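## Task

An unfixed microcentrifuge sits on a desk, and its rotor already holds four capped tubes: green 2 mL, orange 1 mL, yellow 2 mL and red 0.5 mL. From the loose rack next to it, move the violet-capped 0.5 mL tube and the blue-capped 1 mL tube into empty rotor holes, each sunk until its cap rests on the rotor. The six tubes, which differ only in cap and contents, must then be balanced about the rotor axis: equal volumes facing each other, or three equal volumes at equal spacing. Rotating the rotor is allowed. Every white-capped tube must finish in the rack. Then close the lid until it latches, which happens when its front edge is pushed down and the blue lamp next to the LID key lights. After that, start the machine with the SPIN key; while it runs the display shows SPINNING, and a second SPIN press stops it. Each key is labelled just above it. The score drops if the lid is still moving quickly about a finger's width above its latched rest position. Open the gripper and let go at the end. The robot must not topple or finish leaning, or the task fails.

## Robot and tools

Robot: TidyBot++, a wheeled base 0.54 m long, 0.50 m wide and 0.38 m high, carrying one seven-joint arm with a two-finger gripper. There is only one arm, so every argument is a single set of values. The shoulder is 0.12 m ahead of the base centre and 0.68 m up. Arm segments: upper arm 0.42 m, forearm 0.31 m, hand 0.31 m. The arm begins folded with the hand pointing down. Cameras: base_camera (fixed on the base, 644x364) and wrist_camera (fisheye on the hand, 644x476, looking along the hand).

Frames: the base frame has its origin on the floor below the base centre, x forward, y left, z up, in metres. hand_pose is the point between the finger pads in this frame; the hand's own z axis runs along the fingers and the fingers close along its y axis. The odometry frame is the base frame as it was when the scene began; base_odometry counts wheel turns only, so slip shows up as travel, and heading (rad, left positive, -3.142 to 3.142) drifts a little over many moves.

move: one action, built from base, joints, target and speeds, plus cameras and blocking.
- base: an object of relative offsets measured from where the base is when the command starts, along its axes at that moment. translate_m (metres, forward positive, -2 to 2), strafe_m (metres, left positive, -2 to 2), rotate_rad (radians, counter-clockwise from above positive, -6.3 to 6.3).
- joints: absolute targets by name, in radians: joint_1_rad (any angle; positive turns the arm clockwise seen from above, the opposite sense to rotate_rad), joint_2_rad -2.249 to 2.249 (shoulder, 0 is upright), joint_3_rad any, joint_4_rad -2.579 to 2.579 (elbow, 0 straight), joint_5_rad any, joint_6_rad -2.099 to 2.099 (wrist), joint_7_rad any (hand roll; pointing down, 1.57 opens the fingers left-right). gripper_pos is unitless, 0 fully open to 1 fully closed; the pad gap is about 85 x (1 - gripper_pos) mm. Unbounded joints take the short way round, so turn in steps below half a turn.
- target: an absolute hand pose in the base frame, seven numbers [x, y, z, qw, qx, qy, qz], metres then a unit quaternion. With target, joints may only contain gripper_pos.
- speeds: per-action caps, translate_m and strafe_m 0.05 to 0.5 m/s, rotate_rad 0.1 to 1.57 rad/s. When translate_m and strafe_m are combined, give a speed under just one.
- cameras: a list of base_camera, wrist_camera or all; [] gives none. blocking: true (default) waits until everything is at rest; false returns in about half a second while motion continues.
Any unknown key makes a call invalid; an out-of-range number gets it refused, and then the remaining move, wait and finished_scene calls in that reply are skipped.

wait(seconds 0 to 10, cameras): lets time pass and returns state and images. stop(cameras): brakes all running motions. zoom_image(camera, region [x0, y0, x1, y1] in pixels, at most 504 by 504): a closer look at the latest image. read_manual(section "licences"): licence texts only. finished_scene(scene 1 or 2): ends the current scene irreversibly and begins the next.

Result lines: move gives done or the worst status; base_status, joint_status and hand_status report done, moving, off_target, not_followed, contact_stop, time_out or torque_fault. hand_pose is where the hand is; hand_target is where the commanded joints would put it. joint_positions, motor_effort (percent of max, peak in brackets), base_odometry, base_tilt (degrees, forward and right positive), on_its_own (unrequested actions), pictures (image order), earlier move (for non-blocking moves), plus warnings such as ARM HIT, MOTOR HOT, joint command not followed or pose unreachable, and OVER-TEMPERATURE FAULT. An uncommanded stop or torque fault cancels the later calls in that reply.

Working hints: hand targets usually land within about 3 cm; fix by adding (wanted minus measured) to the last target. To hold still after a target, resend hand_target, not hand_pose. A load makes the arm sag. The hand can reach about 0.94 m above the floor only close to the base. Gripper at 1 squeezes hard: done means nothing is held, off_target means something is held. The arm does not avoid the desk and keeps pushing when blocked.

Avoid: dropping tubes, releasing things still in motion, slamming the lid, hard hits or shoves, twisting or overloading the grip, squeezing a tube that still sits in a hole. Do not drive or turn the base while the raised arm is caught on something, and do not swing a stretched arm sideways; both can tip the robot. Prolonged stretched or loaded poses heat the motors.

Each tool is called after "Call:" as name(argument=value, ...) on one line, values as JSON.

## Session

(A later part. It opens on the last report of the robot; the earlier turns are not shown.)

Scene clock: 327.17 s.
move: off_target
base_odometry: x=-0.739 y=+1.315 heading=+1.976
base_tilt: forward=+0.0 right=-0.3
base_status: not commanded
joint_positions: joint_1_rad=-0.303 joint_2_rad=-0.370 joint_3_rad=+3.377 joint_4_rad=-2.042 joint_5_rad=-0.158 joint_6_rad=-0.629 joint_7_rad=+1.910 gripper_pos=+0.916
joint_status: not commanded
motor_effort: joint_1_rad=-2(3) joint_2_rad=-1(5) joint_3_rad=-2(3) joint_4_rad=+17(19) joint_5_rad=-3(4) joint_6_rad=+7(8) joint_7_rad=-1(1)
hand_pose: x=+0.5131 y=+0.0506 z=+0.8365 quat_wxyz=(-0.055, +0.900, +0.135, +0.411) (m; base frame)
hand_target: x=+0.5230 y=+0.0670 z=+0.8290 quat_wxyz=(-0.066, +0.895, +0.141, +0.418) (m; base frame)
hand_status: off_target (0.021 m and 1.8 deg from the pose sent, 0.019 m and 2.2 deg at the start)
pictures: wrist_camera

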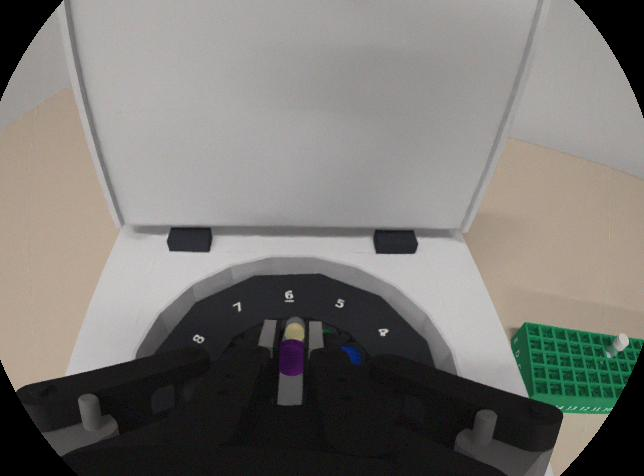

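Call:
move(target=[0.514,0.066,0.846,-0.066,0.895,0.141,0.418], cameras=["wrist_camera"])

Call:
zoom_image(camera="wrist_camera", region=[200, 240, 380, 420])

Scene clock: 331.97 s.
move: done
base_odometry: x=-0.739 y=+1.315 heading=+1.976
base_tilt: forward=+0.0 right=-0.3
base_status: not commanded
joint_positions: joint_1_rad=-0.301 joint_2_rad=-0.370 joint_3_rad=+3.356 joint_4_rad=-2.033 joint_5_rad=-0.158 joint_6_rad=-0.630 joint_7_rad=+1.910 gripper_pos=+0.916
joint_status: not commanded
motor_effort: joint_1_rad=+0(2) joint_2_rad=-8(9) joint_3_rad=-1(3) joint_4_rad=+20(21) joint_5_rad=-2(3) joint_6_rad=+6(7) joint_7_rad=-1(1)
hand_pose: x=+0.5133 y=+0.0582 z=+0.8417 quat_wxyz=(-0.055, +0.897, +0.144, +0.415) (m; base frame)
hand_target: x=+0.5140 y=+0.0660 z=+0.8460 quat_wxyz=(-0.066, +0.895, +0.141, +0.418) (m; base frame)
hand_status: done (0.009 m and 1.4 deg from the pose sent, 0.018 m and 1.8 deg at the start)
pictures: wrist_camera

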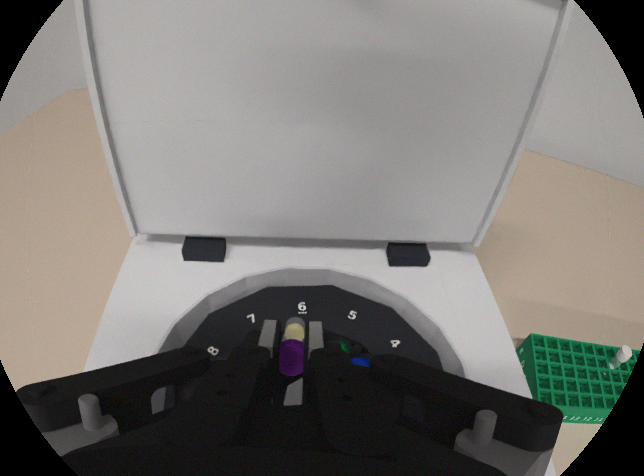

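Scaled by 2.800.

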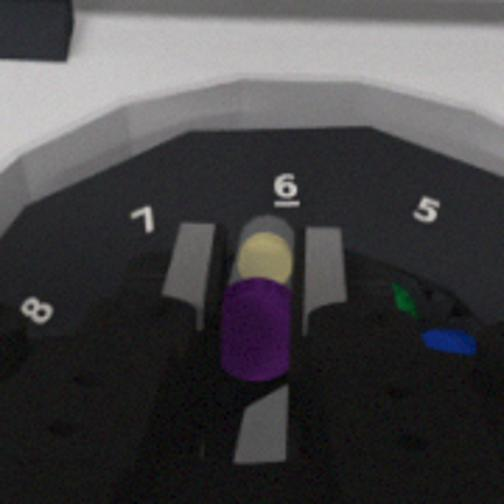

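Call:
move(target=[0.511,0.060,0.873,-0.062,0.906,0.143,0.394], cameras=["wrist_camera"])

Call:
zoom_image(camera="wrist_camera", region=[200, 240, 380, 420])

Scene clock: 348.23 s.
move: off_target
base_odometry: x=-0.739 y=+1.315 heading=+1.976
base_tilt: forward=+0.0 right=-0.3
base_status: not commanded
joint_positions: joint_1_rad=-0.254 joint_2_rad=-0.366 joint_3_rad=+3.331 joint_4_rad=-1.899 joint_5_rad=-0.158 joint_6_rad=-0.737 joint_7_rad=+1.910 gripper_pos=+0.916
joint_status: not commanded
motor_effort: joint_1_rad=+0(0) joint_2_rad=-9(9) joint_3_rad=-1(1) joint_4_rad=+20(22) joint_5_rad=-2(3) joint_6_rad=+7(8) joint_7_rad=-1(1)
hand_pose: x=+0.5214 y=+0.0517 z=+0.8891 quat_wxyz=(-0.048, +0.892, +0.142, +0.427) (m; base frame)
hand_target: x=+0.5110 y=+0.0600 z=+0.8730 quat_wxyz=(-0.062, +0.906, +0.143, +0.394) (m; base frame)
hand_status: off_target (0.021 m and 4.4 deg from the pose sent, 0.031 m and 2.7 deg at the start)
pictures: wrist_camera

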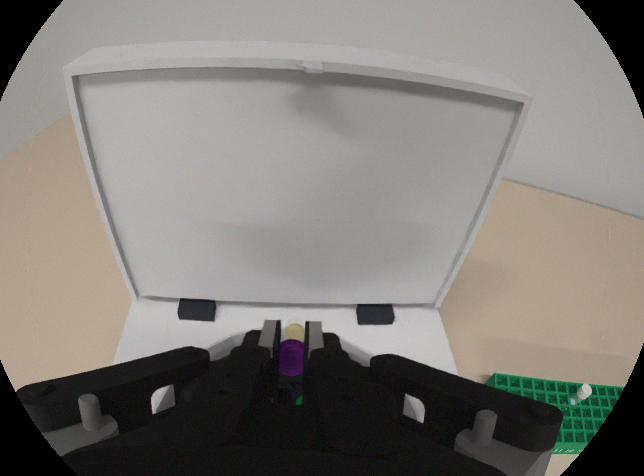

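Scaled by 2.800.

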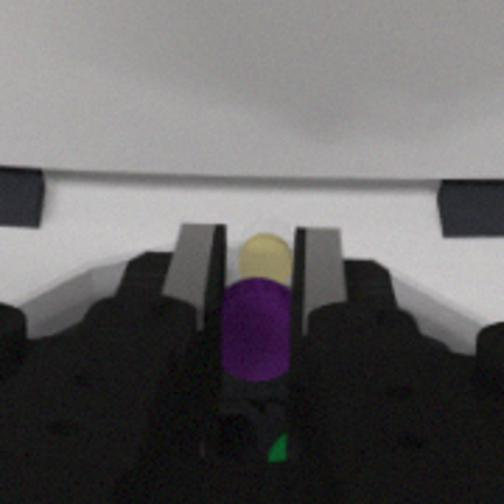

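Call:
move(target=[0.465,0.05,0.905,-0.062,0.906,0.143,0.394], cameras=["wrist_camera"])

Call:
zoom_image(camera="wrist_camera", region=[180, 220, 400, 440])

Scene clock: 352.83 s.
move: off_target
base_odometry: x=-0.739 y=+1.315 heading=+1.976
base_tilt: forward=+0.1 right=-0.3
base_status: not commanded
joint_positions: joint_1_rad=-0.254 joint_2_rad=-0.458 joint_3_rad=+3.325 joint_4_rad=-1.848 joint_5_rad=-0.158 joint_6_rad=-0.891 joint_7_rad=+1.904 gripper_pos=+0.916
joint_status: not commanded
motor_effort: joint_1_rad=+0(1) joint_2_rad=-6(11) joint_3_rad=-1(1) joint_4_rad=+21(22) joint_5_rad=-3(3) joint_6_rad=+7(7) joint_7_rad=-1(1)
hand_pose: x=+0.4778 y=+0.0530 z=+0.9170 quat_wxyz=(-0.062, +0.891, +0.154, +0.423) (m; base frame)
hand_target: x=+0.4650 y=+0.0500 z=+0.9050 quat_wxyz=(-0.062, +0.906, +0.143, +0.394) (m; base frame)
hand_status: off_target (0.018 m and 3.9 deg from the pose sent, 0.059 m and 4.4 deg at the start)
pictures: wrist_camera

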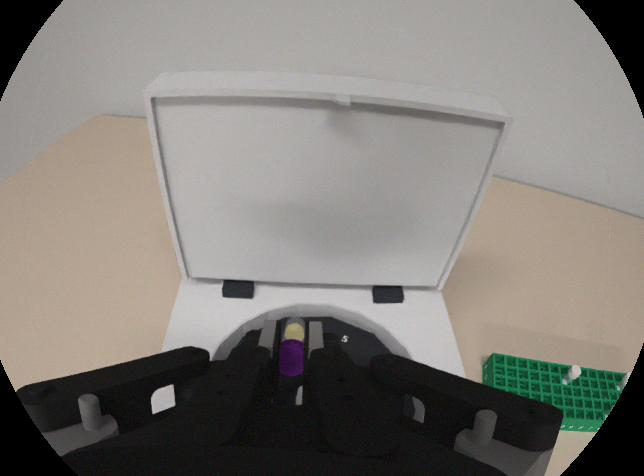

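Scaled by 2.291.

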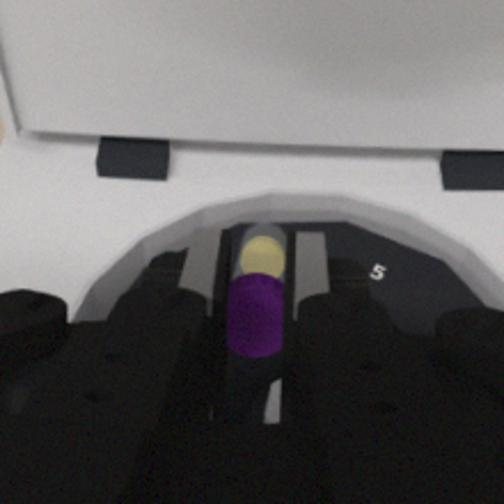

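Call:
move(target=[0.437,0.047,0.915,-0.062,0.906,0.143,0.394], cameras=["wrist_camera"])

Call:
zoom_image(camera="wrist_camera", region=[180, 220, 400, 440])

Scene clock: 357.43 s.
move: off_target
base_odometry: x=-0.739 y=+1.315 heading=+1.976
base_tilt: forward=+0.0 right=-0.3
base_status: not commanded
joint_positions: joint_1_rad=-0.254 joint_2_rad=-0.516 joint_3_rad=+3.311 joint_4_rad=-1.840 joint_5_rad=-0.158 joint_6_rad=-0.963 joint_7_rad=+1.883 gripper_pos=+0.916
joint_status: not commanded
motor_effort: joint_1_rad=+0(0) joint_2_rad=-3(7) joint_3_rad=-1(1) joint_4_rad=+20(21) joint_5_rad=-3(3) joint_6_rad=+7(7) joint_7_rad=-1(1)
hand_pose: x=+0.4492 y=+0.0570 z=+0.9248 quat_wxyz=(-0.073, +0.891, +0.157, +0.419) (m; base frame)
hand_target: x=+0.4370 y=+0.0470 z=+0.9150 quat_wxyz=(-0.062, +0.906, +0.143, +0.394) (m; base frame)
hand_status: off_target (0.019 m and 3.9 deg from the pose sent, 0.041 m and 3.9 deg at the start)
pictures: wrist_camera

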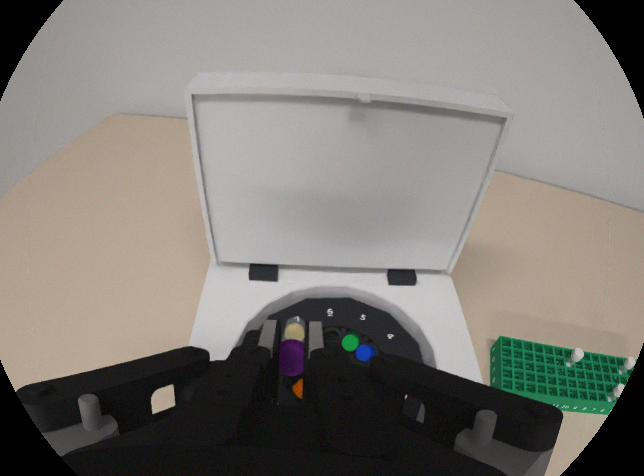

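Scaled by 2.291.

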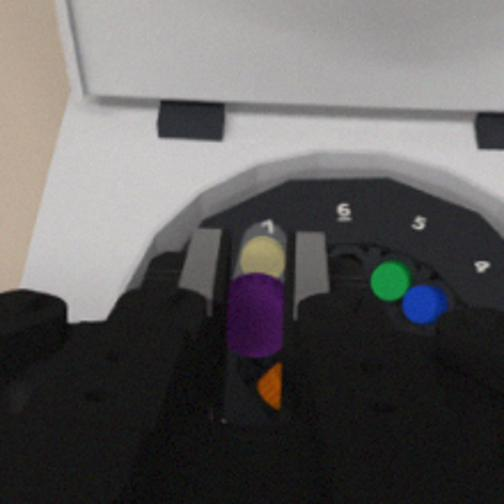

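Call:
move(target=[0.500,0.049,0.868,-0.069,0.903,0.160,0.393], cameras=["wrist_camera"])

Call:
zoom_image(camera="wrist_camera", region=[200, 240, 380, 420])

Scene clock: 372.40 s.
move: off_target
base_odometry: x=-0.739 y=+1.315 heading=+1.976
base_tilt: forward=+0.0 right=-0.3
base_status: not commanded
joint_positions: joint_1_rad=-0.281 joint_2_rad=-0.382 joint_3_rad=+3.397 joint_4_rad=-1.913 joint_5_rad=-0.160 joint_6_rad=-0.875 joint_7_rad=+1.944 gripper_pos=+0.916
joint_status: not commanded
motor_effort: joint_1_rad=+0(1) joint_2_rad=-8(10) joint_3_rad=-1(2) joint_4_rad=+20(21) joint_5_rad=-3(3) joint_6_rad=+6(8) joint_7_rad=-1(1)
hand_pose: x=+0.4884 y=+0.0398 z=+0.8569 quat_wxyz=(-0.060, +0.916, +0.150, +0.366) (m; base frame)
hand_target: x=+0.5000 y=+0.0490 z=+0.8680 quat_wxyz=(-0.069, +0.903, +0.160, +0.393) (m; base frame)
hand_status: off_target (0.019 m and 3.7 deg from the pose sent, 0.077 m and 3.3 deg at the start)
pictures: wrist_camera

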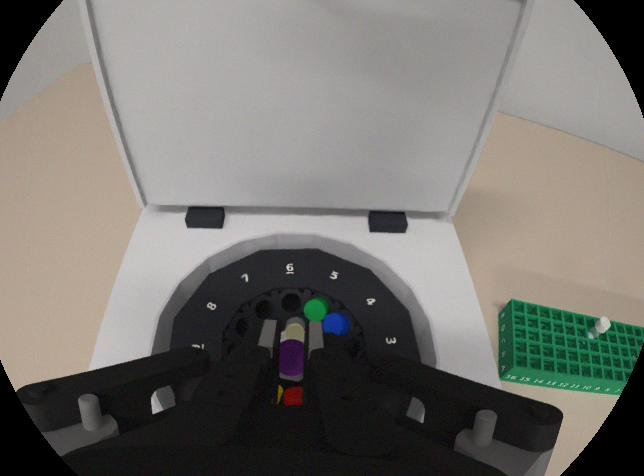

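Scaled by 2.800.

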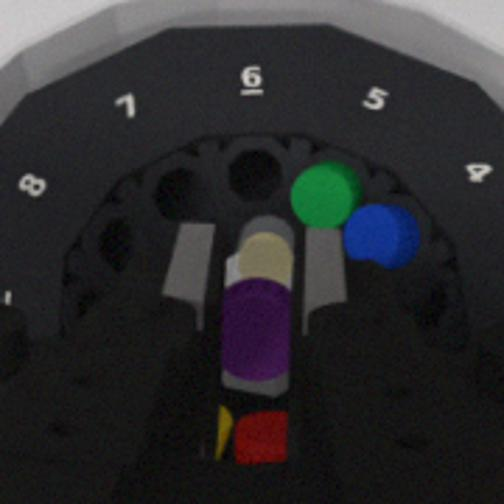

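Call:
move(target=[0.511,0.0570,0.868,-0.069,0.903,0.160,0.393], cameras=["wrist_camera"])

Call:
zoom_image(camera="wrist_camera", region=[200, 240, 380, 420])

Scene clock: 376.27 s.
move: off_target
base_odometry: x=-0.739 y=+1.315 heading=+1.976
base_tilt: forward=+0.0 right=-0.3
base_status: not commanded
joint_positions: joint_1_rad=-0.280 joint_2_rad=-0.359 joint_3_rad=+3.384 joint_4_rad=-1.909 joint_5_rad=-0.164 joint_6_rad=-0.864 joint_7_rad=+1.944 gripper_pos=+0.916
joint_status: not commanded
motor_effort: joint_1_rad=+0(1) joint_2_rad=-8(10) joint_3_rad=-1(2) joint_4_rad=+20(21) joint_5_rad=-3(3) joint_6_rad=+6(7) joint_7_rad=-1(1)
hand_pose: x=+0.4948 y=+0.0457 z=+0.8534 quat_wxyz=(-0.059, +0.917, +0.154, +0.363) (m; base frame)
hand_target: x=+0.5110 y=+0.0570 z=+0.8680 quat_wxyz=(-0.069, +0.903, +0.160, +0.393) (m; base frame)
hand_status: off_target (0.025 m and 4.0 deg from the pose sent, 0.031 m and 3.7 deg at the start)
pictures: wrist_camera

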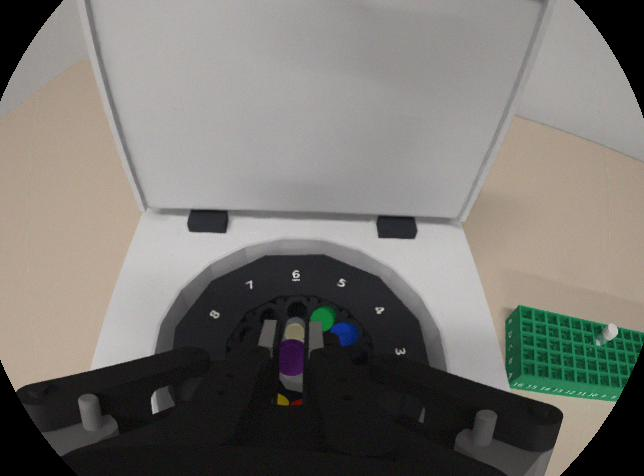

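Scaled by 2.800.

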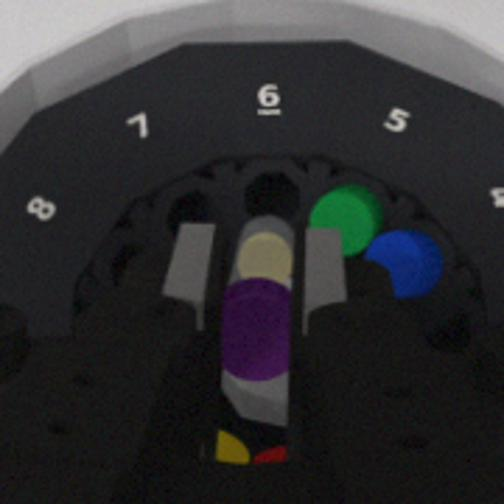

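Call:
move(target=[0.515, 0.0583, 0.873, -0.069, 0.903, 0.160, 0.393], cameras=["wrist_camera"])

Call:
zoom_image(camera="wrist_camera", region=[220, 230, 380, 390])

Scene clock: 394.33 s.
move: off_target
base_odometry: x=-0.739 y=+1.315 heading=+1.976
base_tilt: forward=+0.0 right=-0.3
base_status: not commanded
joint_positions: joint_1_rad=-0.278 joint_2_rad=-0.351 joint_3_rad=+3.381 joint_4_rad=-1.890 joint_5_rad=-0.166 joint_6_rad=-0.864 joint_7_rad=+1.944 gripper_pos=+0.916
joint_status: not commanded
motor_effort: joint_1_rad=+0(1) joint_2_rad=-9(9) joint_3_rad=-1(1) joint_4_rad=+21(21) joint_5_rad=-3(3) joint_6_rad=+6(7) joint_7_rad=-1(1)
hand_pose: x=+0.5004 y=+0.0463 z=+0.8606 quat_wxyz=(-0.058, +0.915, +0.154, +0.368) (m; base frame)
hand_target: x=+0.5150 y=+0.0583 z=+0.8730 quat_wxyz=(-0.069, +0.903, +0.160, +0.393) (m; base frame)
hand_status: off_target (0.023 m and 3.4 deg from the pose sent, 0.031 m and 4.0 deg at the start)
pictures: wrist_camera

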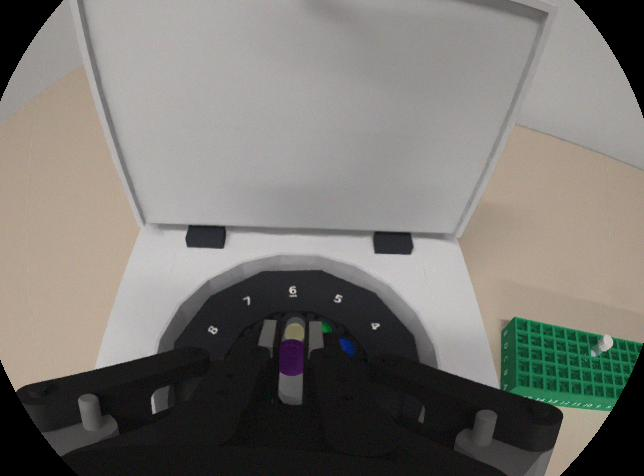

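Scaled by 3.150.

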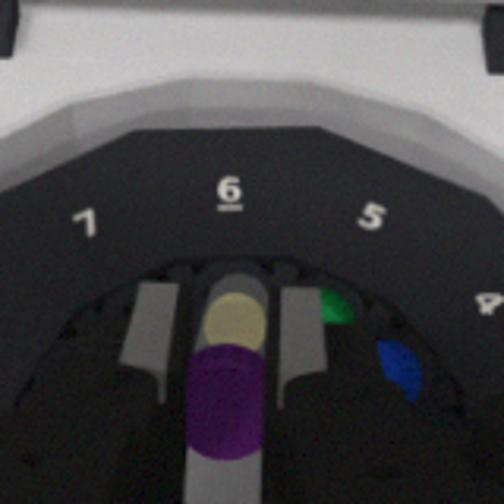

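Call:
move(target=[0.520, 0.0597, 0.868, -0.069, 0.903, 0.160, 0.393], cameras=["wrist_camera"])

Call:
zoom_image(camera="wrist_camera", region=[240, 270, 350, 380])

Scene clock: 398.47 s.
move: off_target
base_odometry: x=-0.739 y=+1.315 heading=+1.976
base_tilt: forward=+0.0 right=-0.3
base_status: not commanded
joint_positions: joint_1_rad=-0.278 joint_2_rad=-0.339 joint_3_rad=+3.381 joint_4_rad=-1.890 joint_5_rad=-0.174 joint_6_rad=-0.849 joint_7_rad=+1.949 gripper_pos=+0.916
joint_status: not commanded
motor_effort: joint_1_rad=+0(1) joint_2_rad=-9(10) joint_3_rad=-1(1) joint_4_rad=+20(21) joint_5_rad=-3(3) joint_6_rad=+7(7) joint_7_rad=-1(1)
hand_pose: x=+0.5057 y=+0.0482 z=+0.8590 quat_wxyz=(-0.059, +0.914, +0.154, +0.370) (m; base frame)
hand_target: x=+0.5200 y=+0.0597 z=+0.8680 quat_wxyz=(-0.069, +0.903, +0.160, +0.393) (m; base frame)
hand_status: off_target (0.020 m and 3.3 deg from the pose sent, 0.025 m and 3.4 deg at the start)
pictures: wrist_camera

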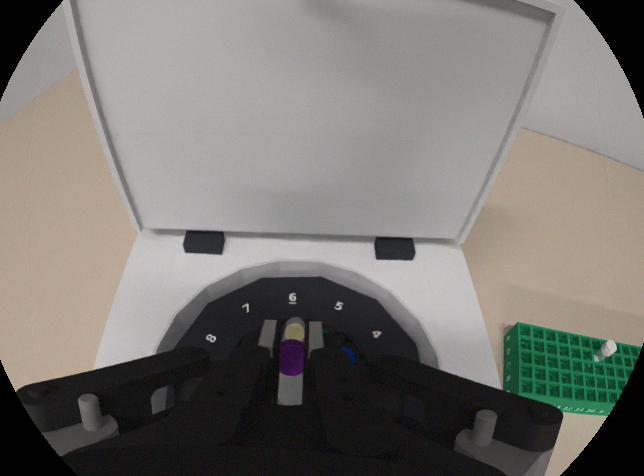

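Scaled by 4.582.

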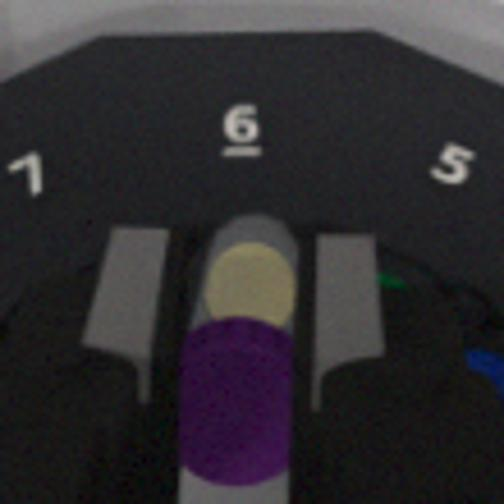

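Call:
move(target=[0.519, 0.0597, 0.861, -0.069, 0.903, 0.160, 0.393], cameras=["wrist_camera"])

Call:
zoom_image(camera="wrist_camera", region=[240, 270, 350, 380])

Scene clock: 405.77 s.
move: off_target
base_odometry: x=-0.739 y=+1.315 heading=+1.976
base_tilt: forward=+0.0 right=-0.3
base_status: not commanded
joint_positions: joint_1_rad=-0.278 joint_2_rad=-0.339 joint_3_rad=+3.381 joint_4_rad=-1.909 joint_5_rad=-0.174 joint_6_rad=-0.832 joint_7_rad=+1.951 gripper_pos=+0.916
joint_status: not commanded
motor_effort: joint_1_rad=+0(0) joint_2_rad=-9(10) joint_3_rad=-1(1) joint_4_rad=+21(21) joint_5_rad=-3(3) joint_6_rad=+6(7) joint_7_rad=-1(1)
hand_pose: x=+0.5055 y=+0.0481 z=+0.8526 quat_wxyz=(-0.058, +0.915, +0.154, +0.369) (m; base frame)
hand_target: x=+0.5190 y=+0.0597 z=+0.8610 quat_wxyz=(-0.069, +0.903, +0.160, +0.393) (m; base frame)
hand_status: off_target (0.020 m and 3.4 deg from the pose sent, 0.018 m and 3.3 deg at the start)
pictures: wrist_camera

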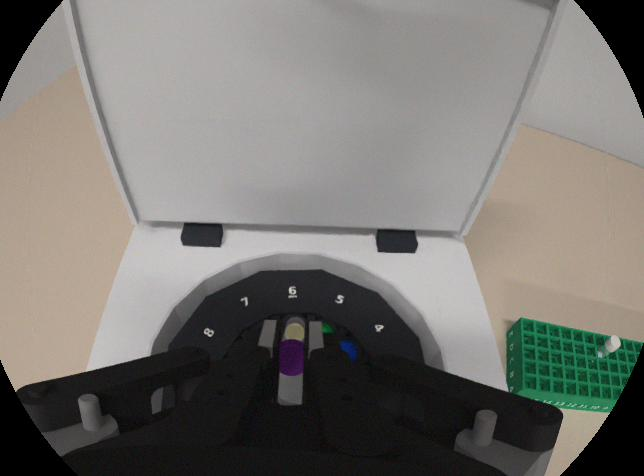

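Scaled by 4.582.

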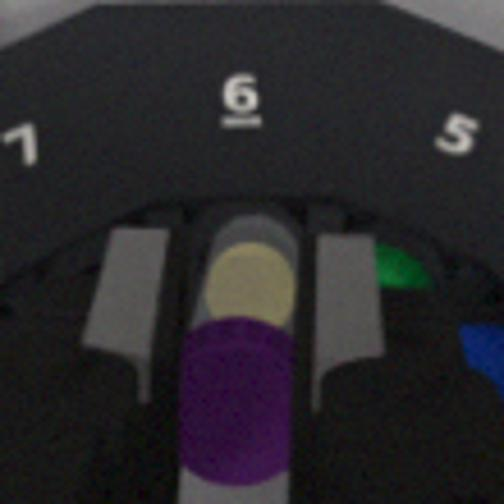

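Call:
move(target=[0.524, 0.0613, 0.8555, -0.069, 0.903, 0.160, 0.393], cameras=["wrist_camera"])

Call:
zoom_image(camera="wrist_camera", region=[240, 270, 350, 380])

Scene clock: 412.30 s.
move: off_target
base_odometry: x=-0.739 y=+1.315 heading=+1.976
base_tilt: forward=+0.0 right=-0.3
base_status: not commanded
joint_positions: joint_1_rad=-0.278 joint_2_rad=-0.328 joint_3_rad=+3.381 joint_4_rad=-1.916 joint_5_rad=-0.184 joint_6_rad=-0.810 joint_7_rad=+1.960 gripper_pos=+0.916
joint_status: not commanded
motor_effort: joint_1_rad=+0(0) joint_2_rad=-9(11) joint_3_rad=-1(1) joint_4_rad=+20(21) joint_5_rad=-3(3) joint_6_rad=+6(7) joint_7_rad=-1(1)
hand_pose: x=+0.5107 y=+0.0500 z=+0.8496 quat_wxyz=(-0.058, +0.914, +0.154, +0.371) (m; base frame)
hand_target: x=+0.5240 y=+0.0613 z=+0.8555 quat_wxyz=(-0.069, +0.903, +0.160, +0.393) (m; base frame)
hand_status: off_target (0.018 m and 3.1 deg from the pose sent, 0.023 m and 3.4 deg at the start)
pictures: wrist_camera

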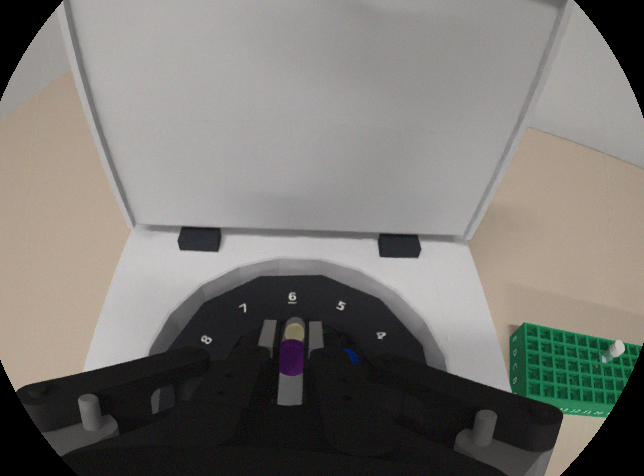

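Scaled by 4.582.

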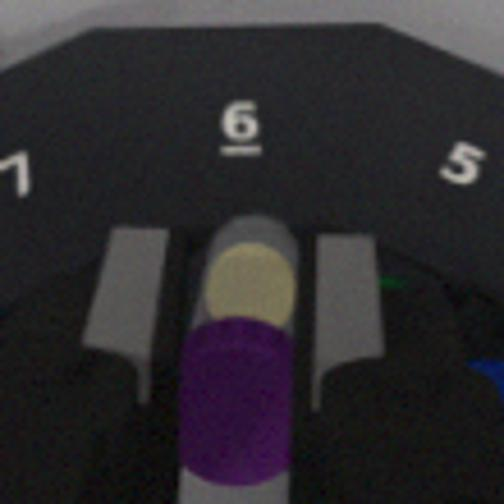

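Call:
move(target=[0.524, 0.0613, 0.8475, -0.069, 0.903, 0.160, 0.393], cameras=["wrist_camera"])

Call:
zoom_image(camera="wrist_camera", region=[240, 270, 350, 380])

Scene clock: 416.40 s.
move: off_target
base_odometry: x=-0.739 y=+1.315 heading=+1.976
base_tilt: forward=+0.1 right=-0.3
base_status: not commanded
joint_positions: joint_1_rad=-0.278 joint_2_rad=-0.327 joint_3_rad=+3.381 joint_4_rad=-1.942 joint_5_rad=-0.187 joint_6_rad=-0.785 joint_7_rad=+1.967 gripper_pos=+0.916
joint_status: not commanded
motor_effort: joint_1_rad=+0(0) joint_2_rad=-10(10) joint_3_rad=-1(1) joint_4_rad=+20(21) joint_5_rad=-3(3) joint_6_rad=+6(7) joint_7_rad=-1(1)
hand_pose: x=+0.5102 y=+0.0504 z=+0.8407 quat_wxyz=(-0.058, +0.914, +0.155, +0.370) (m; base frame)
hand_target: x=+0.5240 y=+0.0613 z=+0.8475 quat_wxyz=(-0.069, +0.903, +0.160, +0.393) (m; base frame)
hand_status: off_target (0.019 m and 3.2 deg from the pose sent, 0.018 m and 3.1 deg at the start)
pictures: wrist_camera

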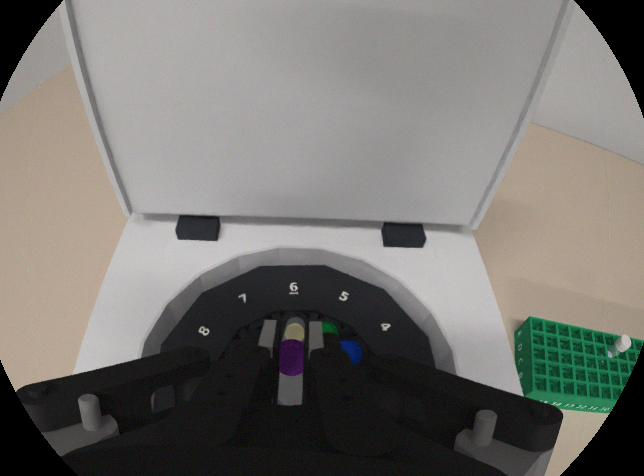

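Scaled by 4.582.

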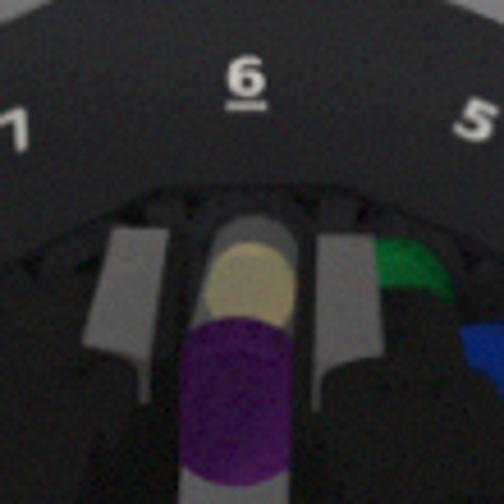

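Call:
move(target=[0.529, 0.0628, 0.843, -0.069, 0.903, 0.160, 0.393], cameras=["wrist_camera"])

Call:
zoom_image(camera="wrist_camera", region=[240, 270, 350, 380])

Scene clock: 420.13 s.
move: off_target
base_odometry: x=-0.739 y=+1.315 heading=+1.976
base_tilt: forward=+0.0 right=-0.3
base_status: not commanded
joint_positions: joint_1_rad=-0.278 joint_2_rad=-0.318 joint_3_rad=+3.382 joint_4_rad=-1.945 joint_5_rad=-0.197 joint_6_rad=-0.767 joint_7_rad=+1.978 gripper_pos=+0.916
joint_status: not commanded
motor_effort: joint_1_rad=-1(1) joint_2_rad=-4(10) joint_3_rad=-2(2) joint_4_rad=+18(21) joint_5_rad=-3(4) joint_6_rad=+6(7) joint_7_rad=+0(1)
hand_pose: x=+0.5150 y=+0.0520 z=+0.8401 quat_wxyz=(-0.058, +0.912, +0.156, +0.374) (m; base frame)
hand_target: x=+0.5290 y=+0.0628 z=+0.8430 quat_wxyz=(-0.069, +0.903, +0.160, +0.393) (m; base frame)
hand_status: off_target (0.018 m and 2.8 deg from the pose sent, 0.023 m and 3.2 deg at the start)
pictures: wrist_camera

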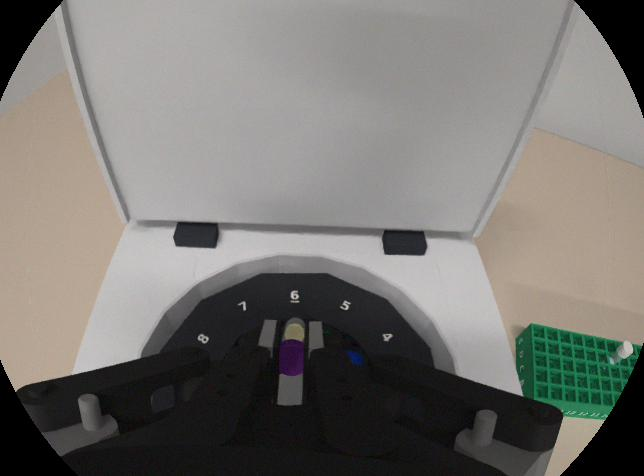

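Scaled by 4.582.

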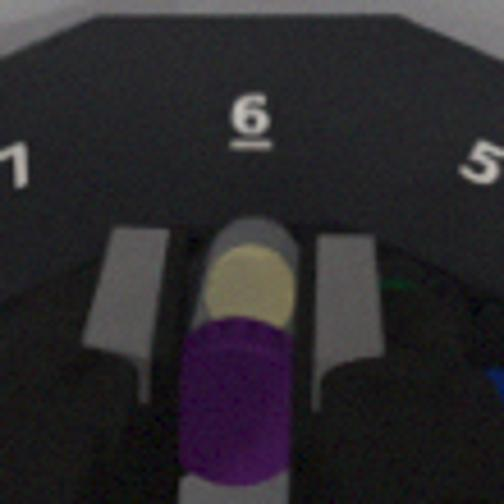

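Call:
move(target=[0.526, 0.0618, 0.836, -0.069, 0.903, 0.160, 0.393], cameras=["wrist_camera"])

Call:
zoom_image(camera="wrist_camera", region=[240, 270, 350, 380])

Scene clock: 423.77 s.
move: off_target
base_odometry: x=-0.739 y=+1.315 heading=+1.976
base_tilt: forward=+0.0 right=-0.3
base_status: not commanded
joint_positions: joint_1_rad=-0.281 joint_2_rad=-0.325 joint_3_rad=+3.388 joint_4_rad=-1.960 joint_5_rad=-0.198 joint_6_rad=-0.745 joint_7_rad=+1.981 gripper_pos=+0.916
joint_status: not commanded
motor_effort: joint_1_rad=-1(1) joint_2_rad=-4(6) joint_3_rad=-2(2) joint_4_rad=+18(19) joint_5_rad=-3(3) joint_6_rad=+7(7) joint_7_rad=-1(1)
hand_pose: x=+0.5156 y=+0.0498 z=+0.8397 quat_wxyz=(-0.057, +0.910, +0.153, +0.380) (m; base frame)
hand_target: x=+0.5260 y=+0.0618 z=+0.8360 quat_wxyz=(-0.069, +0.903, +0.160, +0.393) (m; base frame)
hand_status: off_target (0.016 m and 2.3 deg from the pose sent, 0.015 m and 2.8 deg at the start)
pictures: wrist_camera

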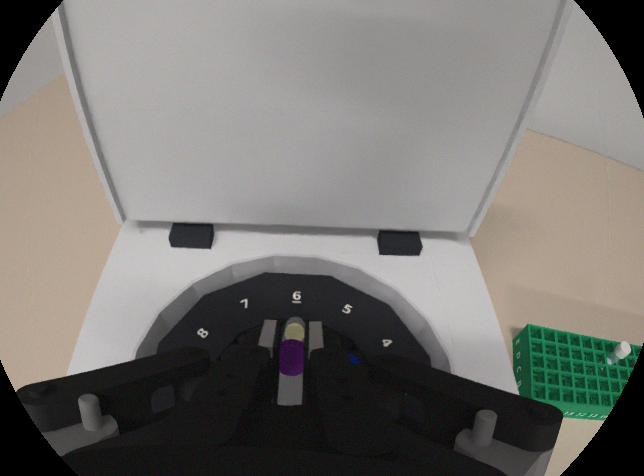

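Scaled by 4.582.

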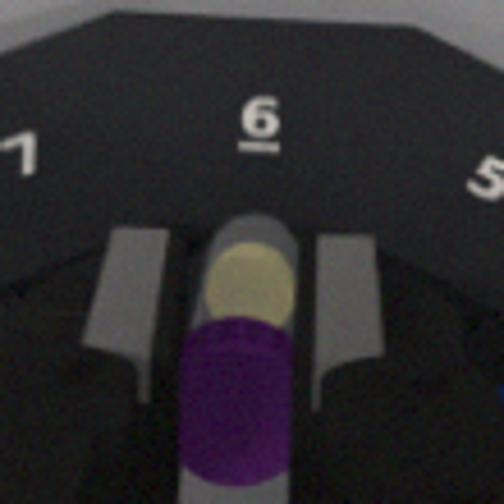

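Call:
move(target=[0.504, 0.0565, 0.859, -0.069, 0.903, 0.160, 0.393], cameras=[])

Call:
move(target=[0.518, 0.059, 0.848, -0.069, 0.903, 0.160, 0.393], cameras=["wrist_camera"])

Call:
zoom_image(camera="wrist_camera", region=[240, 270, 350, 380])

Scene clock: 436.47 s.
move: off_target
base_odometry: x=-0.739 y=+1.315 heading=+1.976
base_tilt: forward=+0.0 right=-0.3
base_status: not commanded
joint_positions: joint_1_rad=-0.281 joint_2_rad=-0.358 joint_3_rad=+3.388 joint_4_rad=-1.952 joint_5_rad=-0.198 joint_6_rad=-0.757 joint_7_rad=+1.981 gripper_pos=+0.916
joint_status: not commanded
motor_effort: joint_1_rad=+0(1) joint_2_rad=-9(11) joint_3_rad=-1(2) joint_4_rad=+21(21) joint_5_rad=-3(3) joint_6_rad=+7(7) joint_7_rad=-1(1)
hand_pose: x=+0.5097 y=+0.0487 z=+0.8542 quat_wxyz=(-0.060, +0.904, +0.154, +0.394) (m; base frame)
hand_target: x=+0.5040 y=+0.0565 z=+0.8590 quat_wxyz=(-0.069, +0.903, +0.160, +0.393) (m; base frame)
hand_status: off_target (0.011 m and 1.3 deg from the pose sent, 0.024 m and 2.3 deg at the start)
pictures: none
No camera images: "cameras" was empty.

Scene clock: 437.17 s.
move: off_target
base_odometry: x=-0.739 y=+1.315 heading=+1.976
base_tilt: forward=+0.0 right=-0.3
base_status: not commanded
joint_positions: joint_1_rad=-0.281 joint_2_rad=-0.339 joint_3_rad=+3.388 joint_4_rad=-1.953 joint_5_rad=-0.198 joint_6_rad=-0.754 joint_7_rad=+1.983 gripper_pos=+0.916
joint_status: not commanded
motor_effort: joint_1_rad=+0(1) joint_2_rad=-9(11) joint_3_rad=-1(1) joint_4_rad=+20(21) joint_5_rad=-3(3) joint_6_rad=+6(7) joint_7_rad=-1(1)
hand_pose: x=+0.5132 y=+0.0495 z=+0.8467 quat_wxyz=(-0.058, +0.908, +0.154, +0.386) (m; base frame)
hand_target: x=+0.5180 y=+0.0590 z=+0.8480 quat_wxyz=(-0.069, +0.903, +0.160, +0.393) (m; base frame)
hand_status: off_target (0.011 m and 1.7 deg from the pose sent, 0.015 m and 1.3 deg at the start)
pictures: wrist_camera

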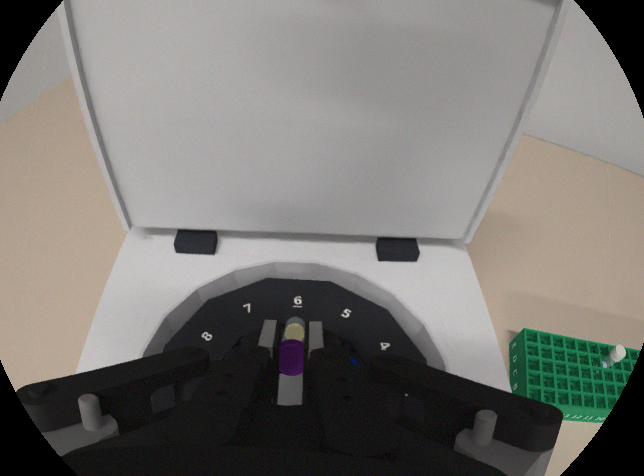

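Scaled by 4.582.

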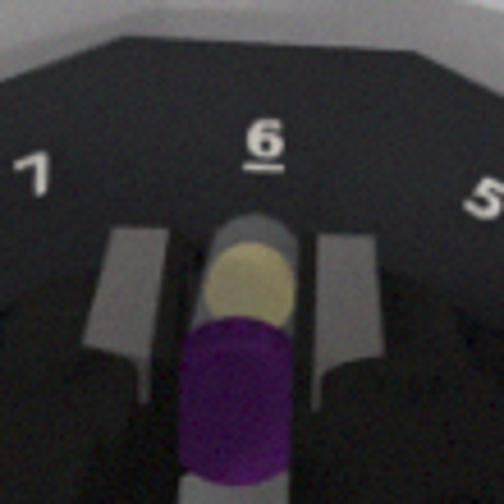

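Call:
move(target=[0.499, 0.0545, 0.855, -0.069, 0.903, 0.160, 0.393], cameras=[])

Call:
move(target=[0.509, 0.0555, 0.843, -0.069, 0.903, 0.160, 0.393], cameras=["wrist_camera"])

Call:
zoom_image(camera="wrist_camera", region=[240, 270, 350, 380])

Scene clock: 442.63 s.
move: off_target
base_odometry: x=-0.739 y=+1.315 heading=+1.976
base_tilt: forward=+0.0 right=-0.3
base_status: not commanded
joint_positions: joint_1_rad=-0.283 joint_2_rad=-0.378 joint_3_rad=+3.388 joint_4_rad=-1.954 joint_5_rad=-0.198 joint_6_rad=-0.754 joint_7_rad=+1.983 gripper_pos=+0.916
joint_status: not commanded
motor_effort: joint_1_rad=+0(0) joint_2_rad=-8(11) joint_3_rad=-1(1) joint_4_rad=+20(21) joint_5_rad=-3(3) joint_6_rad=+7(7) joint_7_rad=-1(1)
hand_pose: x=+0.5063 y=+0.0482 z=+0.8616 quat_wxyz=(-0.061, +0.900, +0.154, +0.403) (m; base frame)
hand_target: x=+0.4990 y=+0.0545 z=+0.8550 quat_wxyz=(-0.069, +0.903, +0.160, +0.393) (m; base frame)
hand_status: off_target (0.012 m and 1.7 deg from the pose sent, 0.017 m and 1.7 deg at the start)
pictures: none
No camera images: "cameras" was empty.

Scene clock: 443.30 s.
move: done
base_odometry: x=-0.739 y=+1.315 heading=+1.976
base_tilt: forward=+0.0 right=-0.3
base_status: not commanded
joint_positions: joint_1_rad=-0.296 joint_2_rad=-0.364 joint_3_rad=+3.401 joint_4_rad=-1.978 joint_5_rad=-0.198 joint_6_rad=-0.746 joint_7_rad=+1.983 gripper_pos=+0.916
joint_status: not commanded
motor_effort: joint_1_rad=+0(1) joint_2_rad=-8(9) joint_3_rad=-1(2) joint_4_rad=+21(22) joint_5_rad=-3(3) joint_6_rad=+6(7) joint_7_rad=-1(1)
hand_pose: x=+0.5051 y=+0.0491 z=+0.8447 quat_wxyz=(-0.063, +0.906, +0.154, +0.389) (m; base frame)
hand_target: x=+0.5090 y=+0.0555 z=+0.8430 quat_wxyz=(-0.069, +0.903, +0.160, +0.393) (m; base frame)
hand_status: done (0.008 m and 1.1 deg from the pose sent, 0.020 m and 1.7 deg at the start)
pictures: wrist_camera

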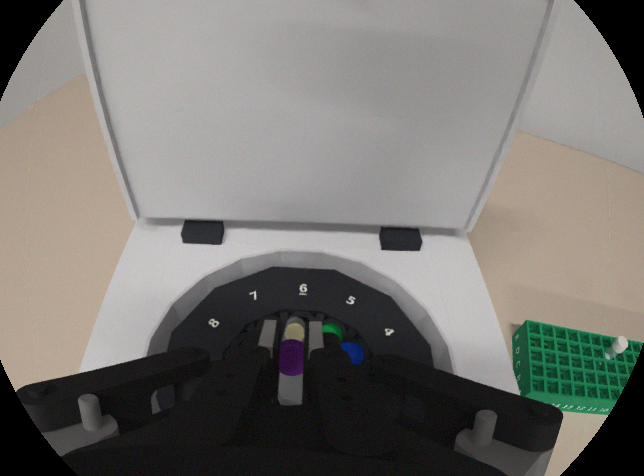

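Scaled by 4.582.

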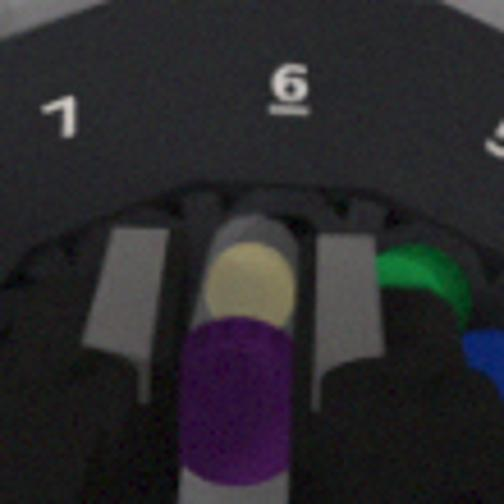

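Call:
move(target=[0.5145, 0.0535, 0.842, -0.069, 0.903, 0.160, 0.393], cameras=["wrist_camera"])

Call:
zoom_image(camera="wrist_camera", region=[240, 270, 350, 380])

Scene clock: 454.33 s.
move: off_target
base_odometry: x=-0.739 y=+1.315 heading=+1.976
base_tilt: forward=+0.0 right=-0.3
base_status: not commanded
joint_positions: joint_1_rad=-0.296 joint_2_rad=-0.355 joint_3_rad=+3.412 joint_4_rad=-1.978 joint_5_rad=-0.199 joint_6_rad=-0.746 joint_7_rad=+1.992 gripper_pos=+0.916
joint_status: not commanded
motor_effort: joint_1_rad=+0(1) joint_2_rad=-8(9) joint_3_rad=-1(2) joint_4_rad=+20(21) joint_5_rad=-3(3) joint_6_rad=+6(7) joint_7_rad=-1(1)
hand_pose: x=+0.5074 y=+0.0452 z=+0.8407 quat_wxyz=(-0.061, +0.908, +0.152, +0.385) (m; base frame)
hand_target: x=+0.5145 y=+0.0535 z=+0.8420 quat_wxyz=(-0.069, +0.903, +0.160, +0.393) (m; base frame)
hand_status: off_target (0.011 m and 1.7 deg from the pose sent, 0.011 m and 1.1 deg at the start)
pictures: wrist_camera

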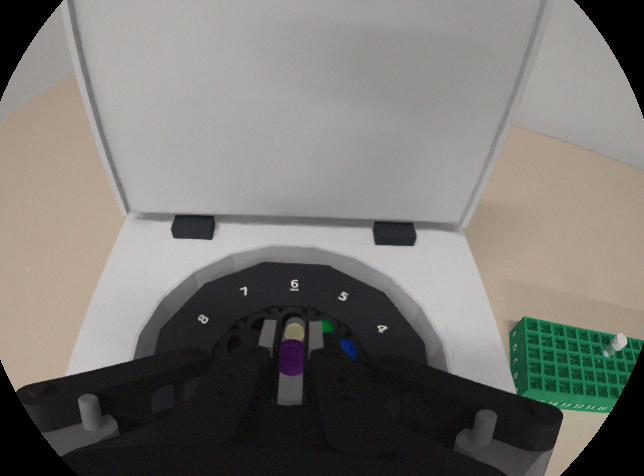

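Scaled by 4.582.

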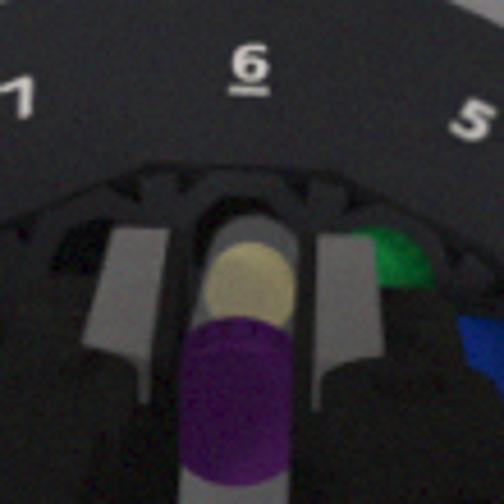

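Call:
move(target=[0.521, 0.0555, 0.8375, -0.069, 0.903, 0.160, 0.393], cameras=["wrist_camera"])

Call:
zoom_image(camera="wrist_camera", region=[240, 270, 350, 380])

Scene clock: 457.53 s.
move: off_target
base_odometry: x=-0.739 y=+1.315 heading=+1.976
base_tilt: forward=+0.0 right=-0.3
base_status: not commanded
joint_positions: joint_1_rad=-0.296 joint_2_rad=-0.337 joint_3_rad=+3.412 joint_4_rad=-1.978 joint_5_rad=-0.202 joint_6_rad=-0.742 joint_7_rad=+1.997 gripper_pos=+0.916
joint_status: not commanded
motor_effort: joint_1_rad=+0(0) joint_2_rad=-8(10) joint_3_rad=-1(1) joint_4_rad=+19(21) joint_5_rad=-3(3) joint_6_rad=+5(6) joint_7_rad=-1(1)
hand_pose: x=+0.5108 y=+0.0465 z=+0.8348 quat_wxyz=(-0.060, +0.911, +0.154, +0.379) (m; base frame)
hand_target: x=+0.5210 y=+0.0555 z=+0.8375 quat_wxyz=(-0.069, +0.903, +0.160, +0.393) (m; base frame)
hand_status: off_target (0.014 m and 2.2 deg from the pose sent, 0.017 m and 1.7 deg at the start)
pictures: wrist_camera

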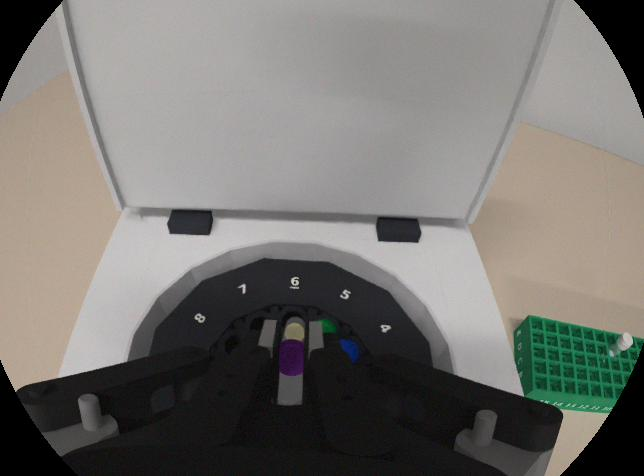

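Scaled by 4.582.

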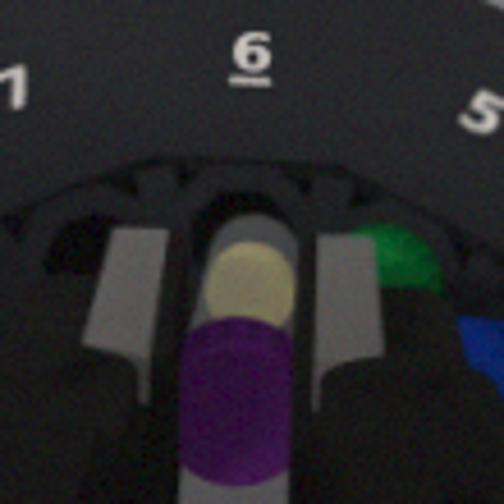

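Call:
move(target=[0.527, 0.0575, 0.836, -0.069, 0.903, 0.160, 0.393], cameras=["wrist_camera"])

Call:
zoom_image(camera="wrist_camera", region=[240, 270, 350, 380])

Scene clock: 461.93 s.
move: off_target
base_odometry: x=-0.739 y=+1.315 heading=+1.976
base_tilt: forward=+0.0 right=-0.3
base_status: not commanded
joint_positions: joint_1_rad=-0.296 joint_2_rad=-0.335 joint_3_rad=+3.412 joint_4_rad=-1.977 joint_5_rad=-0.208 joint_6_rad=-0.742 joint_7_rad=+2.003 gripper_pos=+0.916
joint_status: not commanded
motor_effort: joint_1_rad=+0(1) joint_2_rad=-6(8) joint_3_rad=-2(2) joint_4_rad=+20(20) joint_5_rad=-3(3) joint_6_rad=+8(8) joint_7_rad=-1(1)
hand_pose: x=+0.5117 y=+0.0475 z=+0.8353 quat_wxyz=(-0.061, +0.910, +0.156, +0.380) (m; base frame)
hand_target: x=+0.5270 y=+0.0575 z=+0.8360 quat_wxyz=(-0.069, +0.903, +0.160, +0.393) (m; base frame)
hand_status: off_target (0.018 m and 2.0 deg from the pose sent, 0.020 m and 2.2 deg at the start)
pictures: wrist_camera

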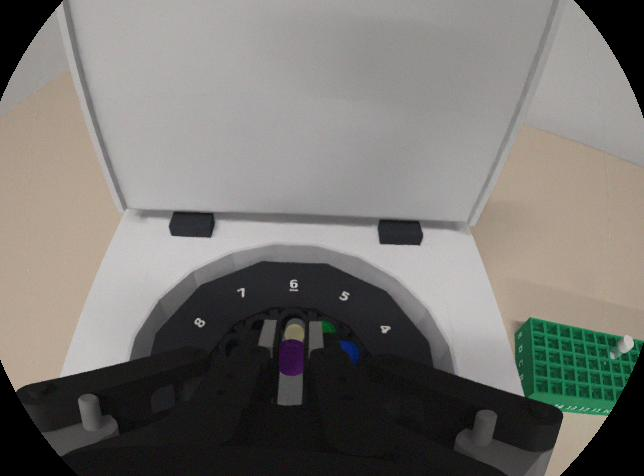

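Scaled by 4.582.

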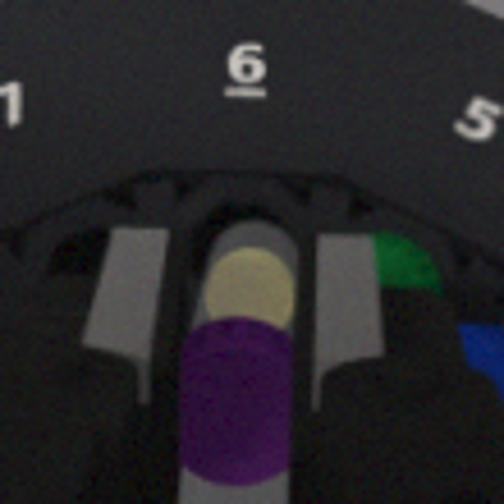

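Call:
move(target=[0.529, 0.058, 0.828, -0.069, 0.903, 0.160, 0.393], cameras=["wrist_camera"])

Call:
zoom_image(camera="wrist_camera", region=[240, 270, 350, 380])

Scene clock: 466.73 s.
move: off_target
base_odometry: x=-0.739 y=+1.315 heading=+1.976
base_tilt: forward=+0.0 right=-0.3
base_status: not commanded
joint_positions: joint_1_rad=-0.297 joint_2_rad=-0.337 joint_3_rad=+3.415 joint_4_rad=-1.983 joint_5_rad=-0.216 joint_6_rad=-0.730 joint_7_rad=+2.013 gripper_pos=+0.916
joint_status: not commanded
motor_effort: joint_1_rad=+0(1) joint_2_rad=-3(6) joint_3_rad=-1(2) joint_4_rad=+19(20) joint_5_rad=-3(3) joint_6_rad=+8(9) joint_7_rad=-1(1)
hand_pose: x=+0.5126 y=+0.0478 z=+0.8357 quat_wxyz=(-0.062, +0.908, +0.156, +0.384) (m; base frame)
hand_target: x=+0.5290 y=+0.0580 z=+0.8280 quat_wxyz=(-0.069, +0.903, +0.160, +0.393) (m; base frame)
hand_status: off_target (0.021 m and 1.5 deg from the pose sent, 0.022 m and 2.0 deg at the start)
pictures: wrist_camera

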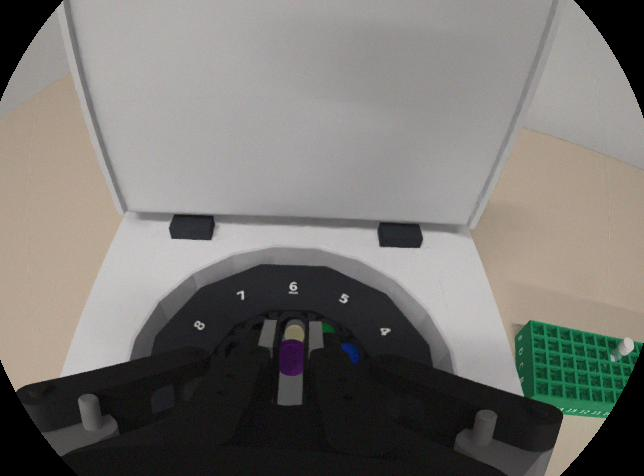

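Scaled by 4.582.

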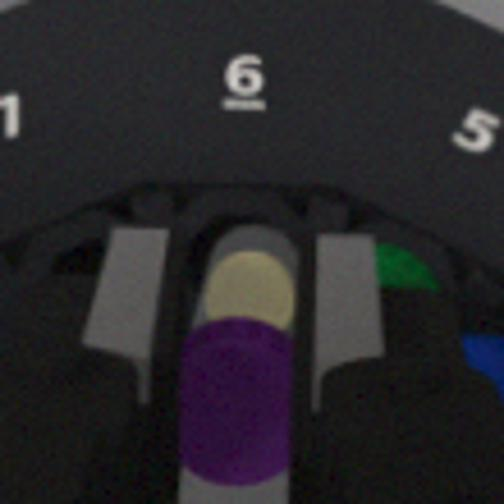

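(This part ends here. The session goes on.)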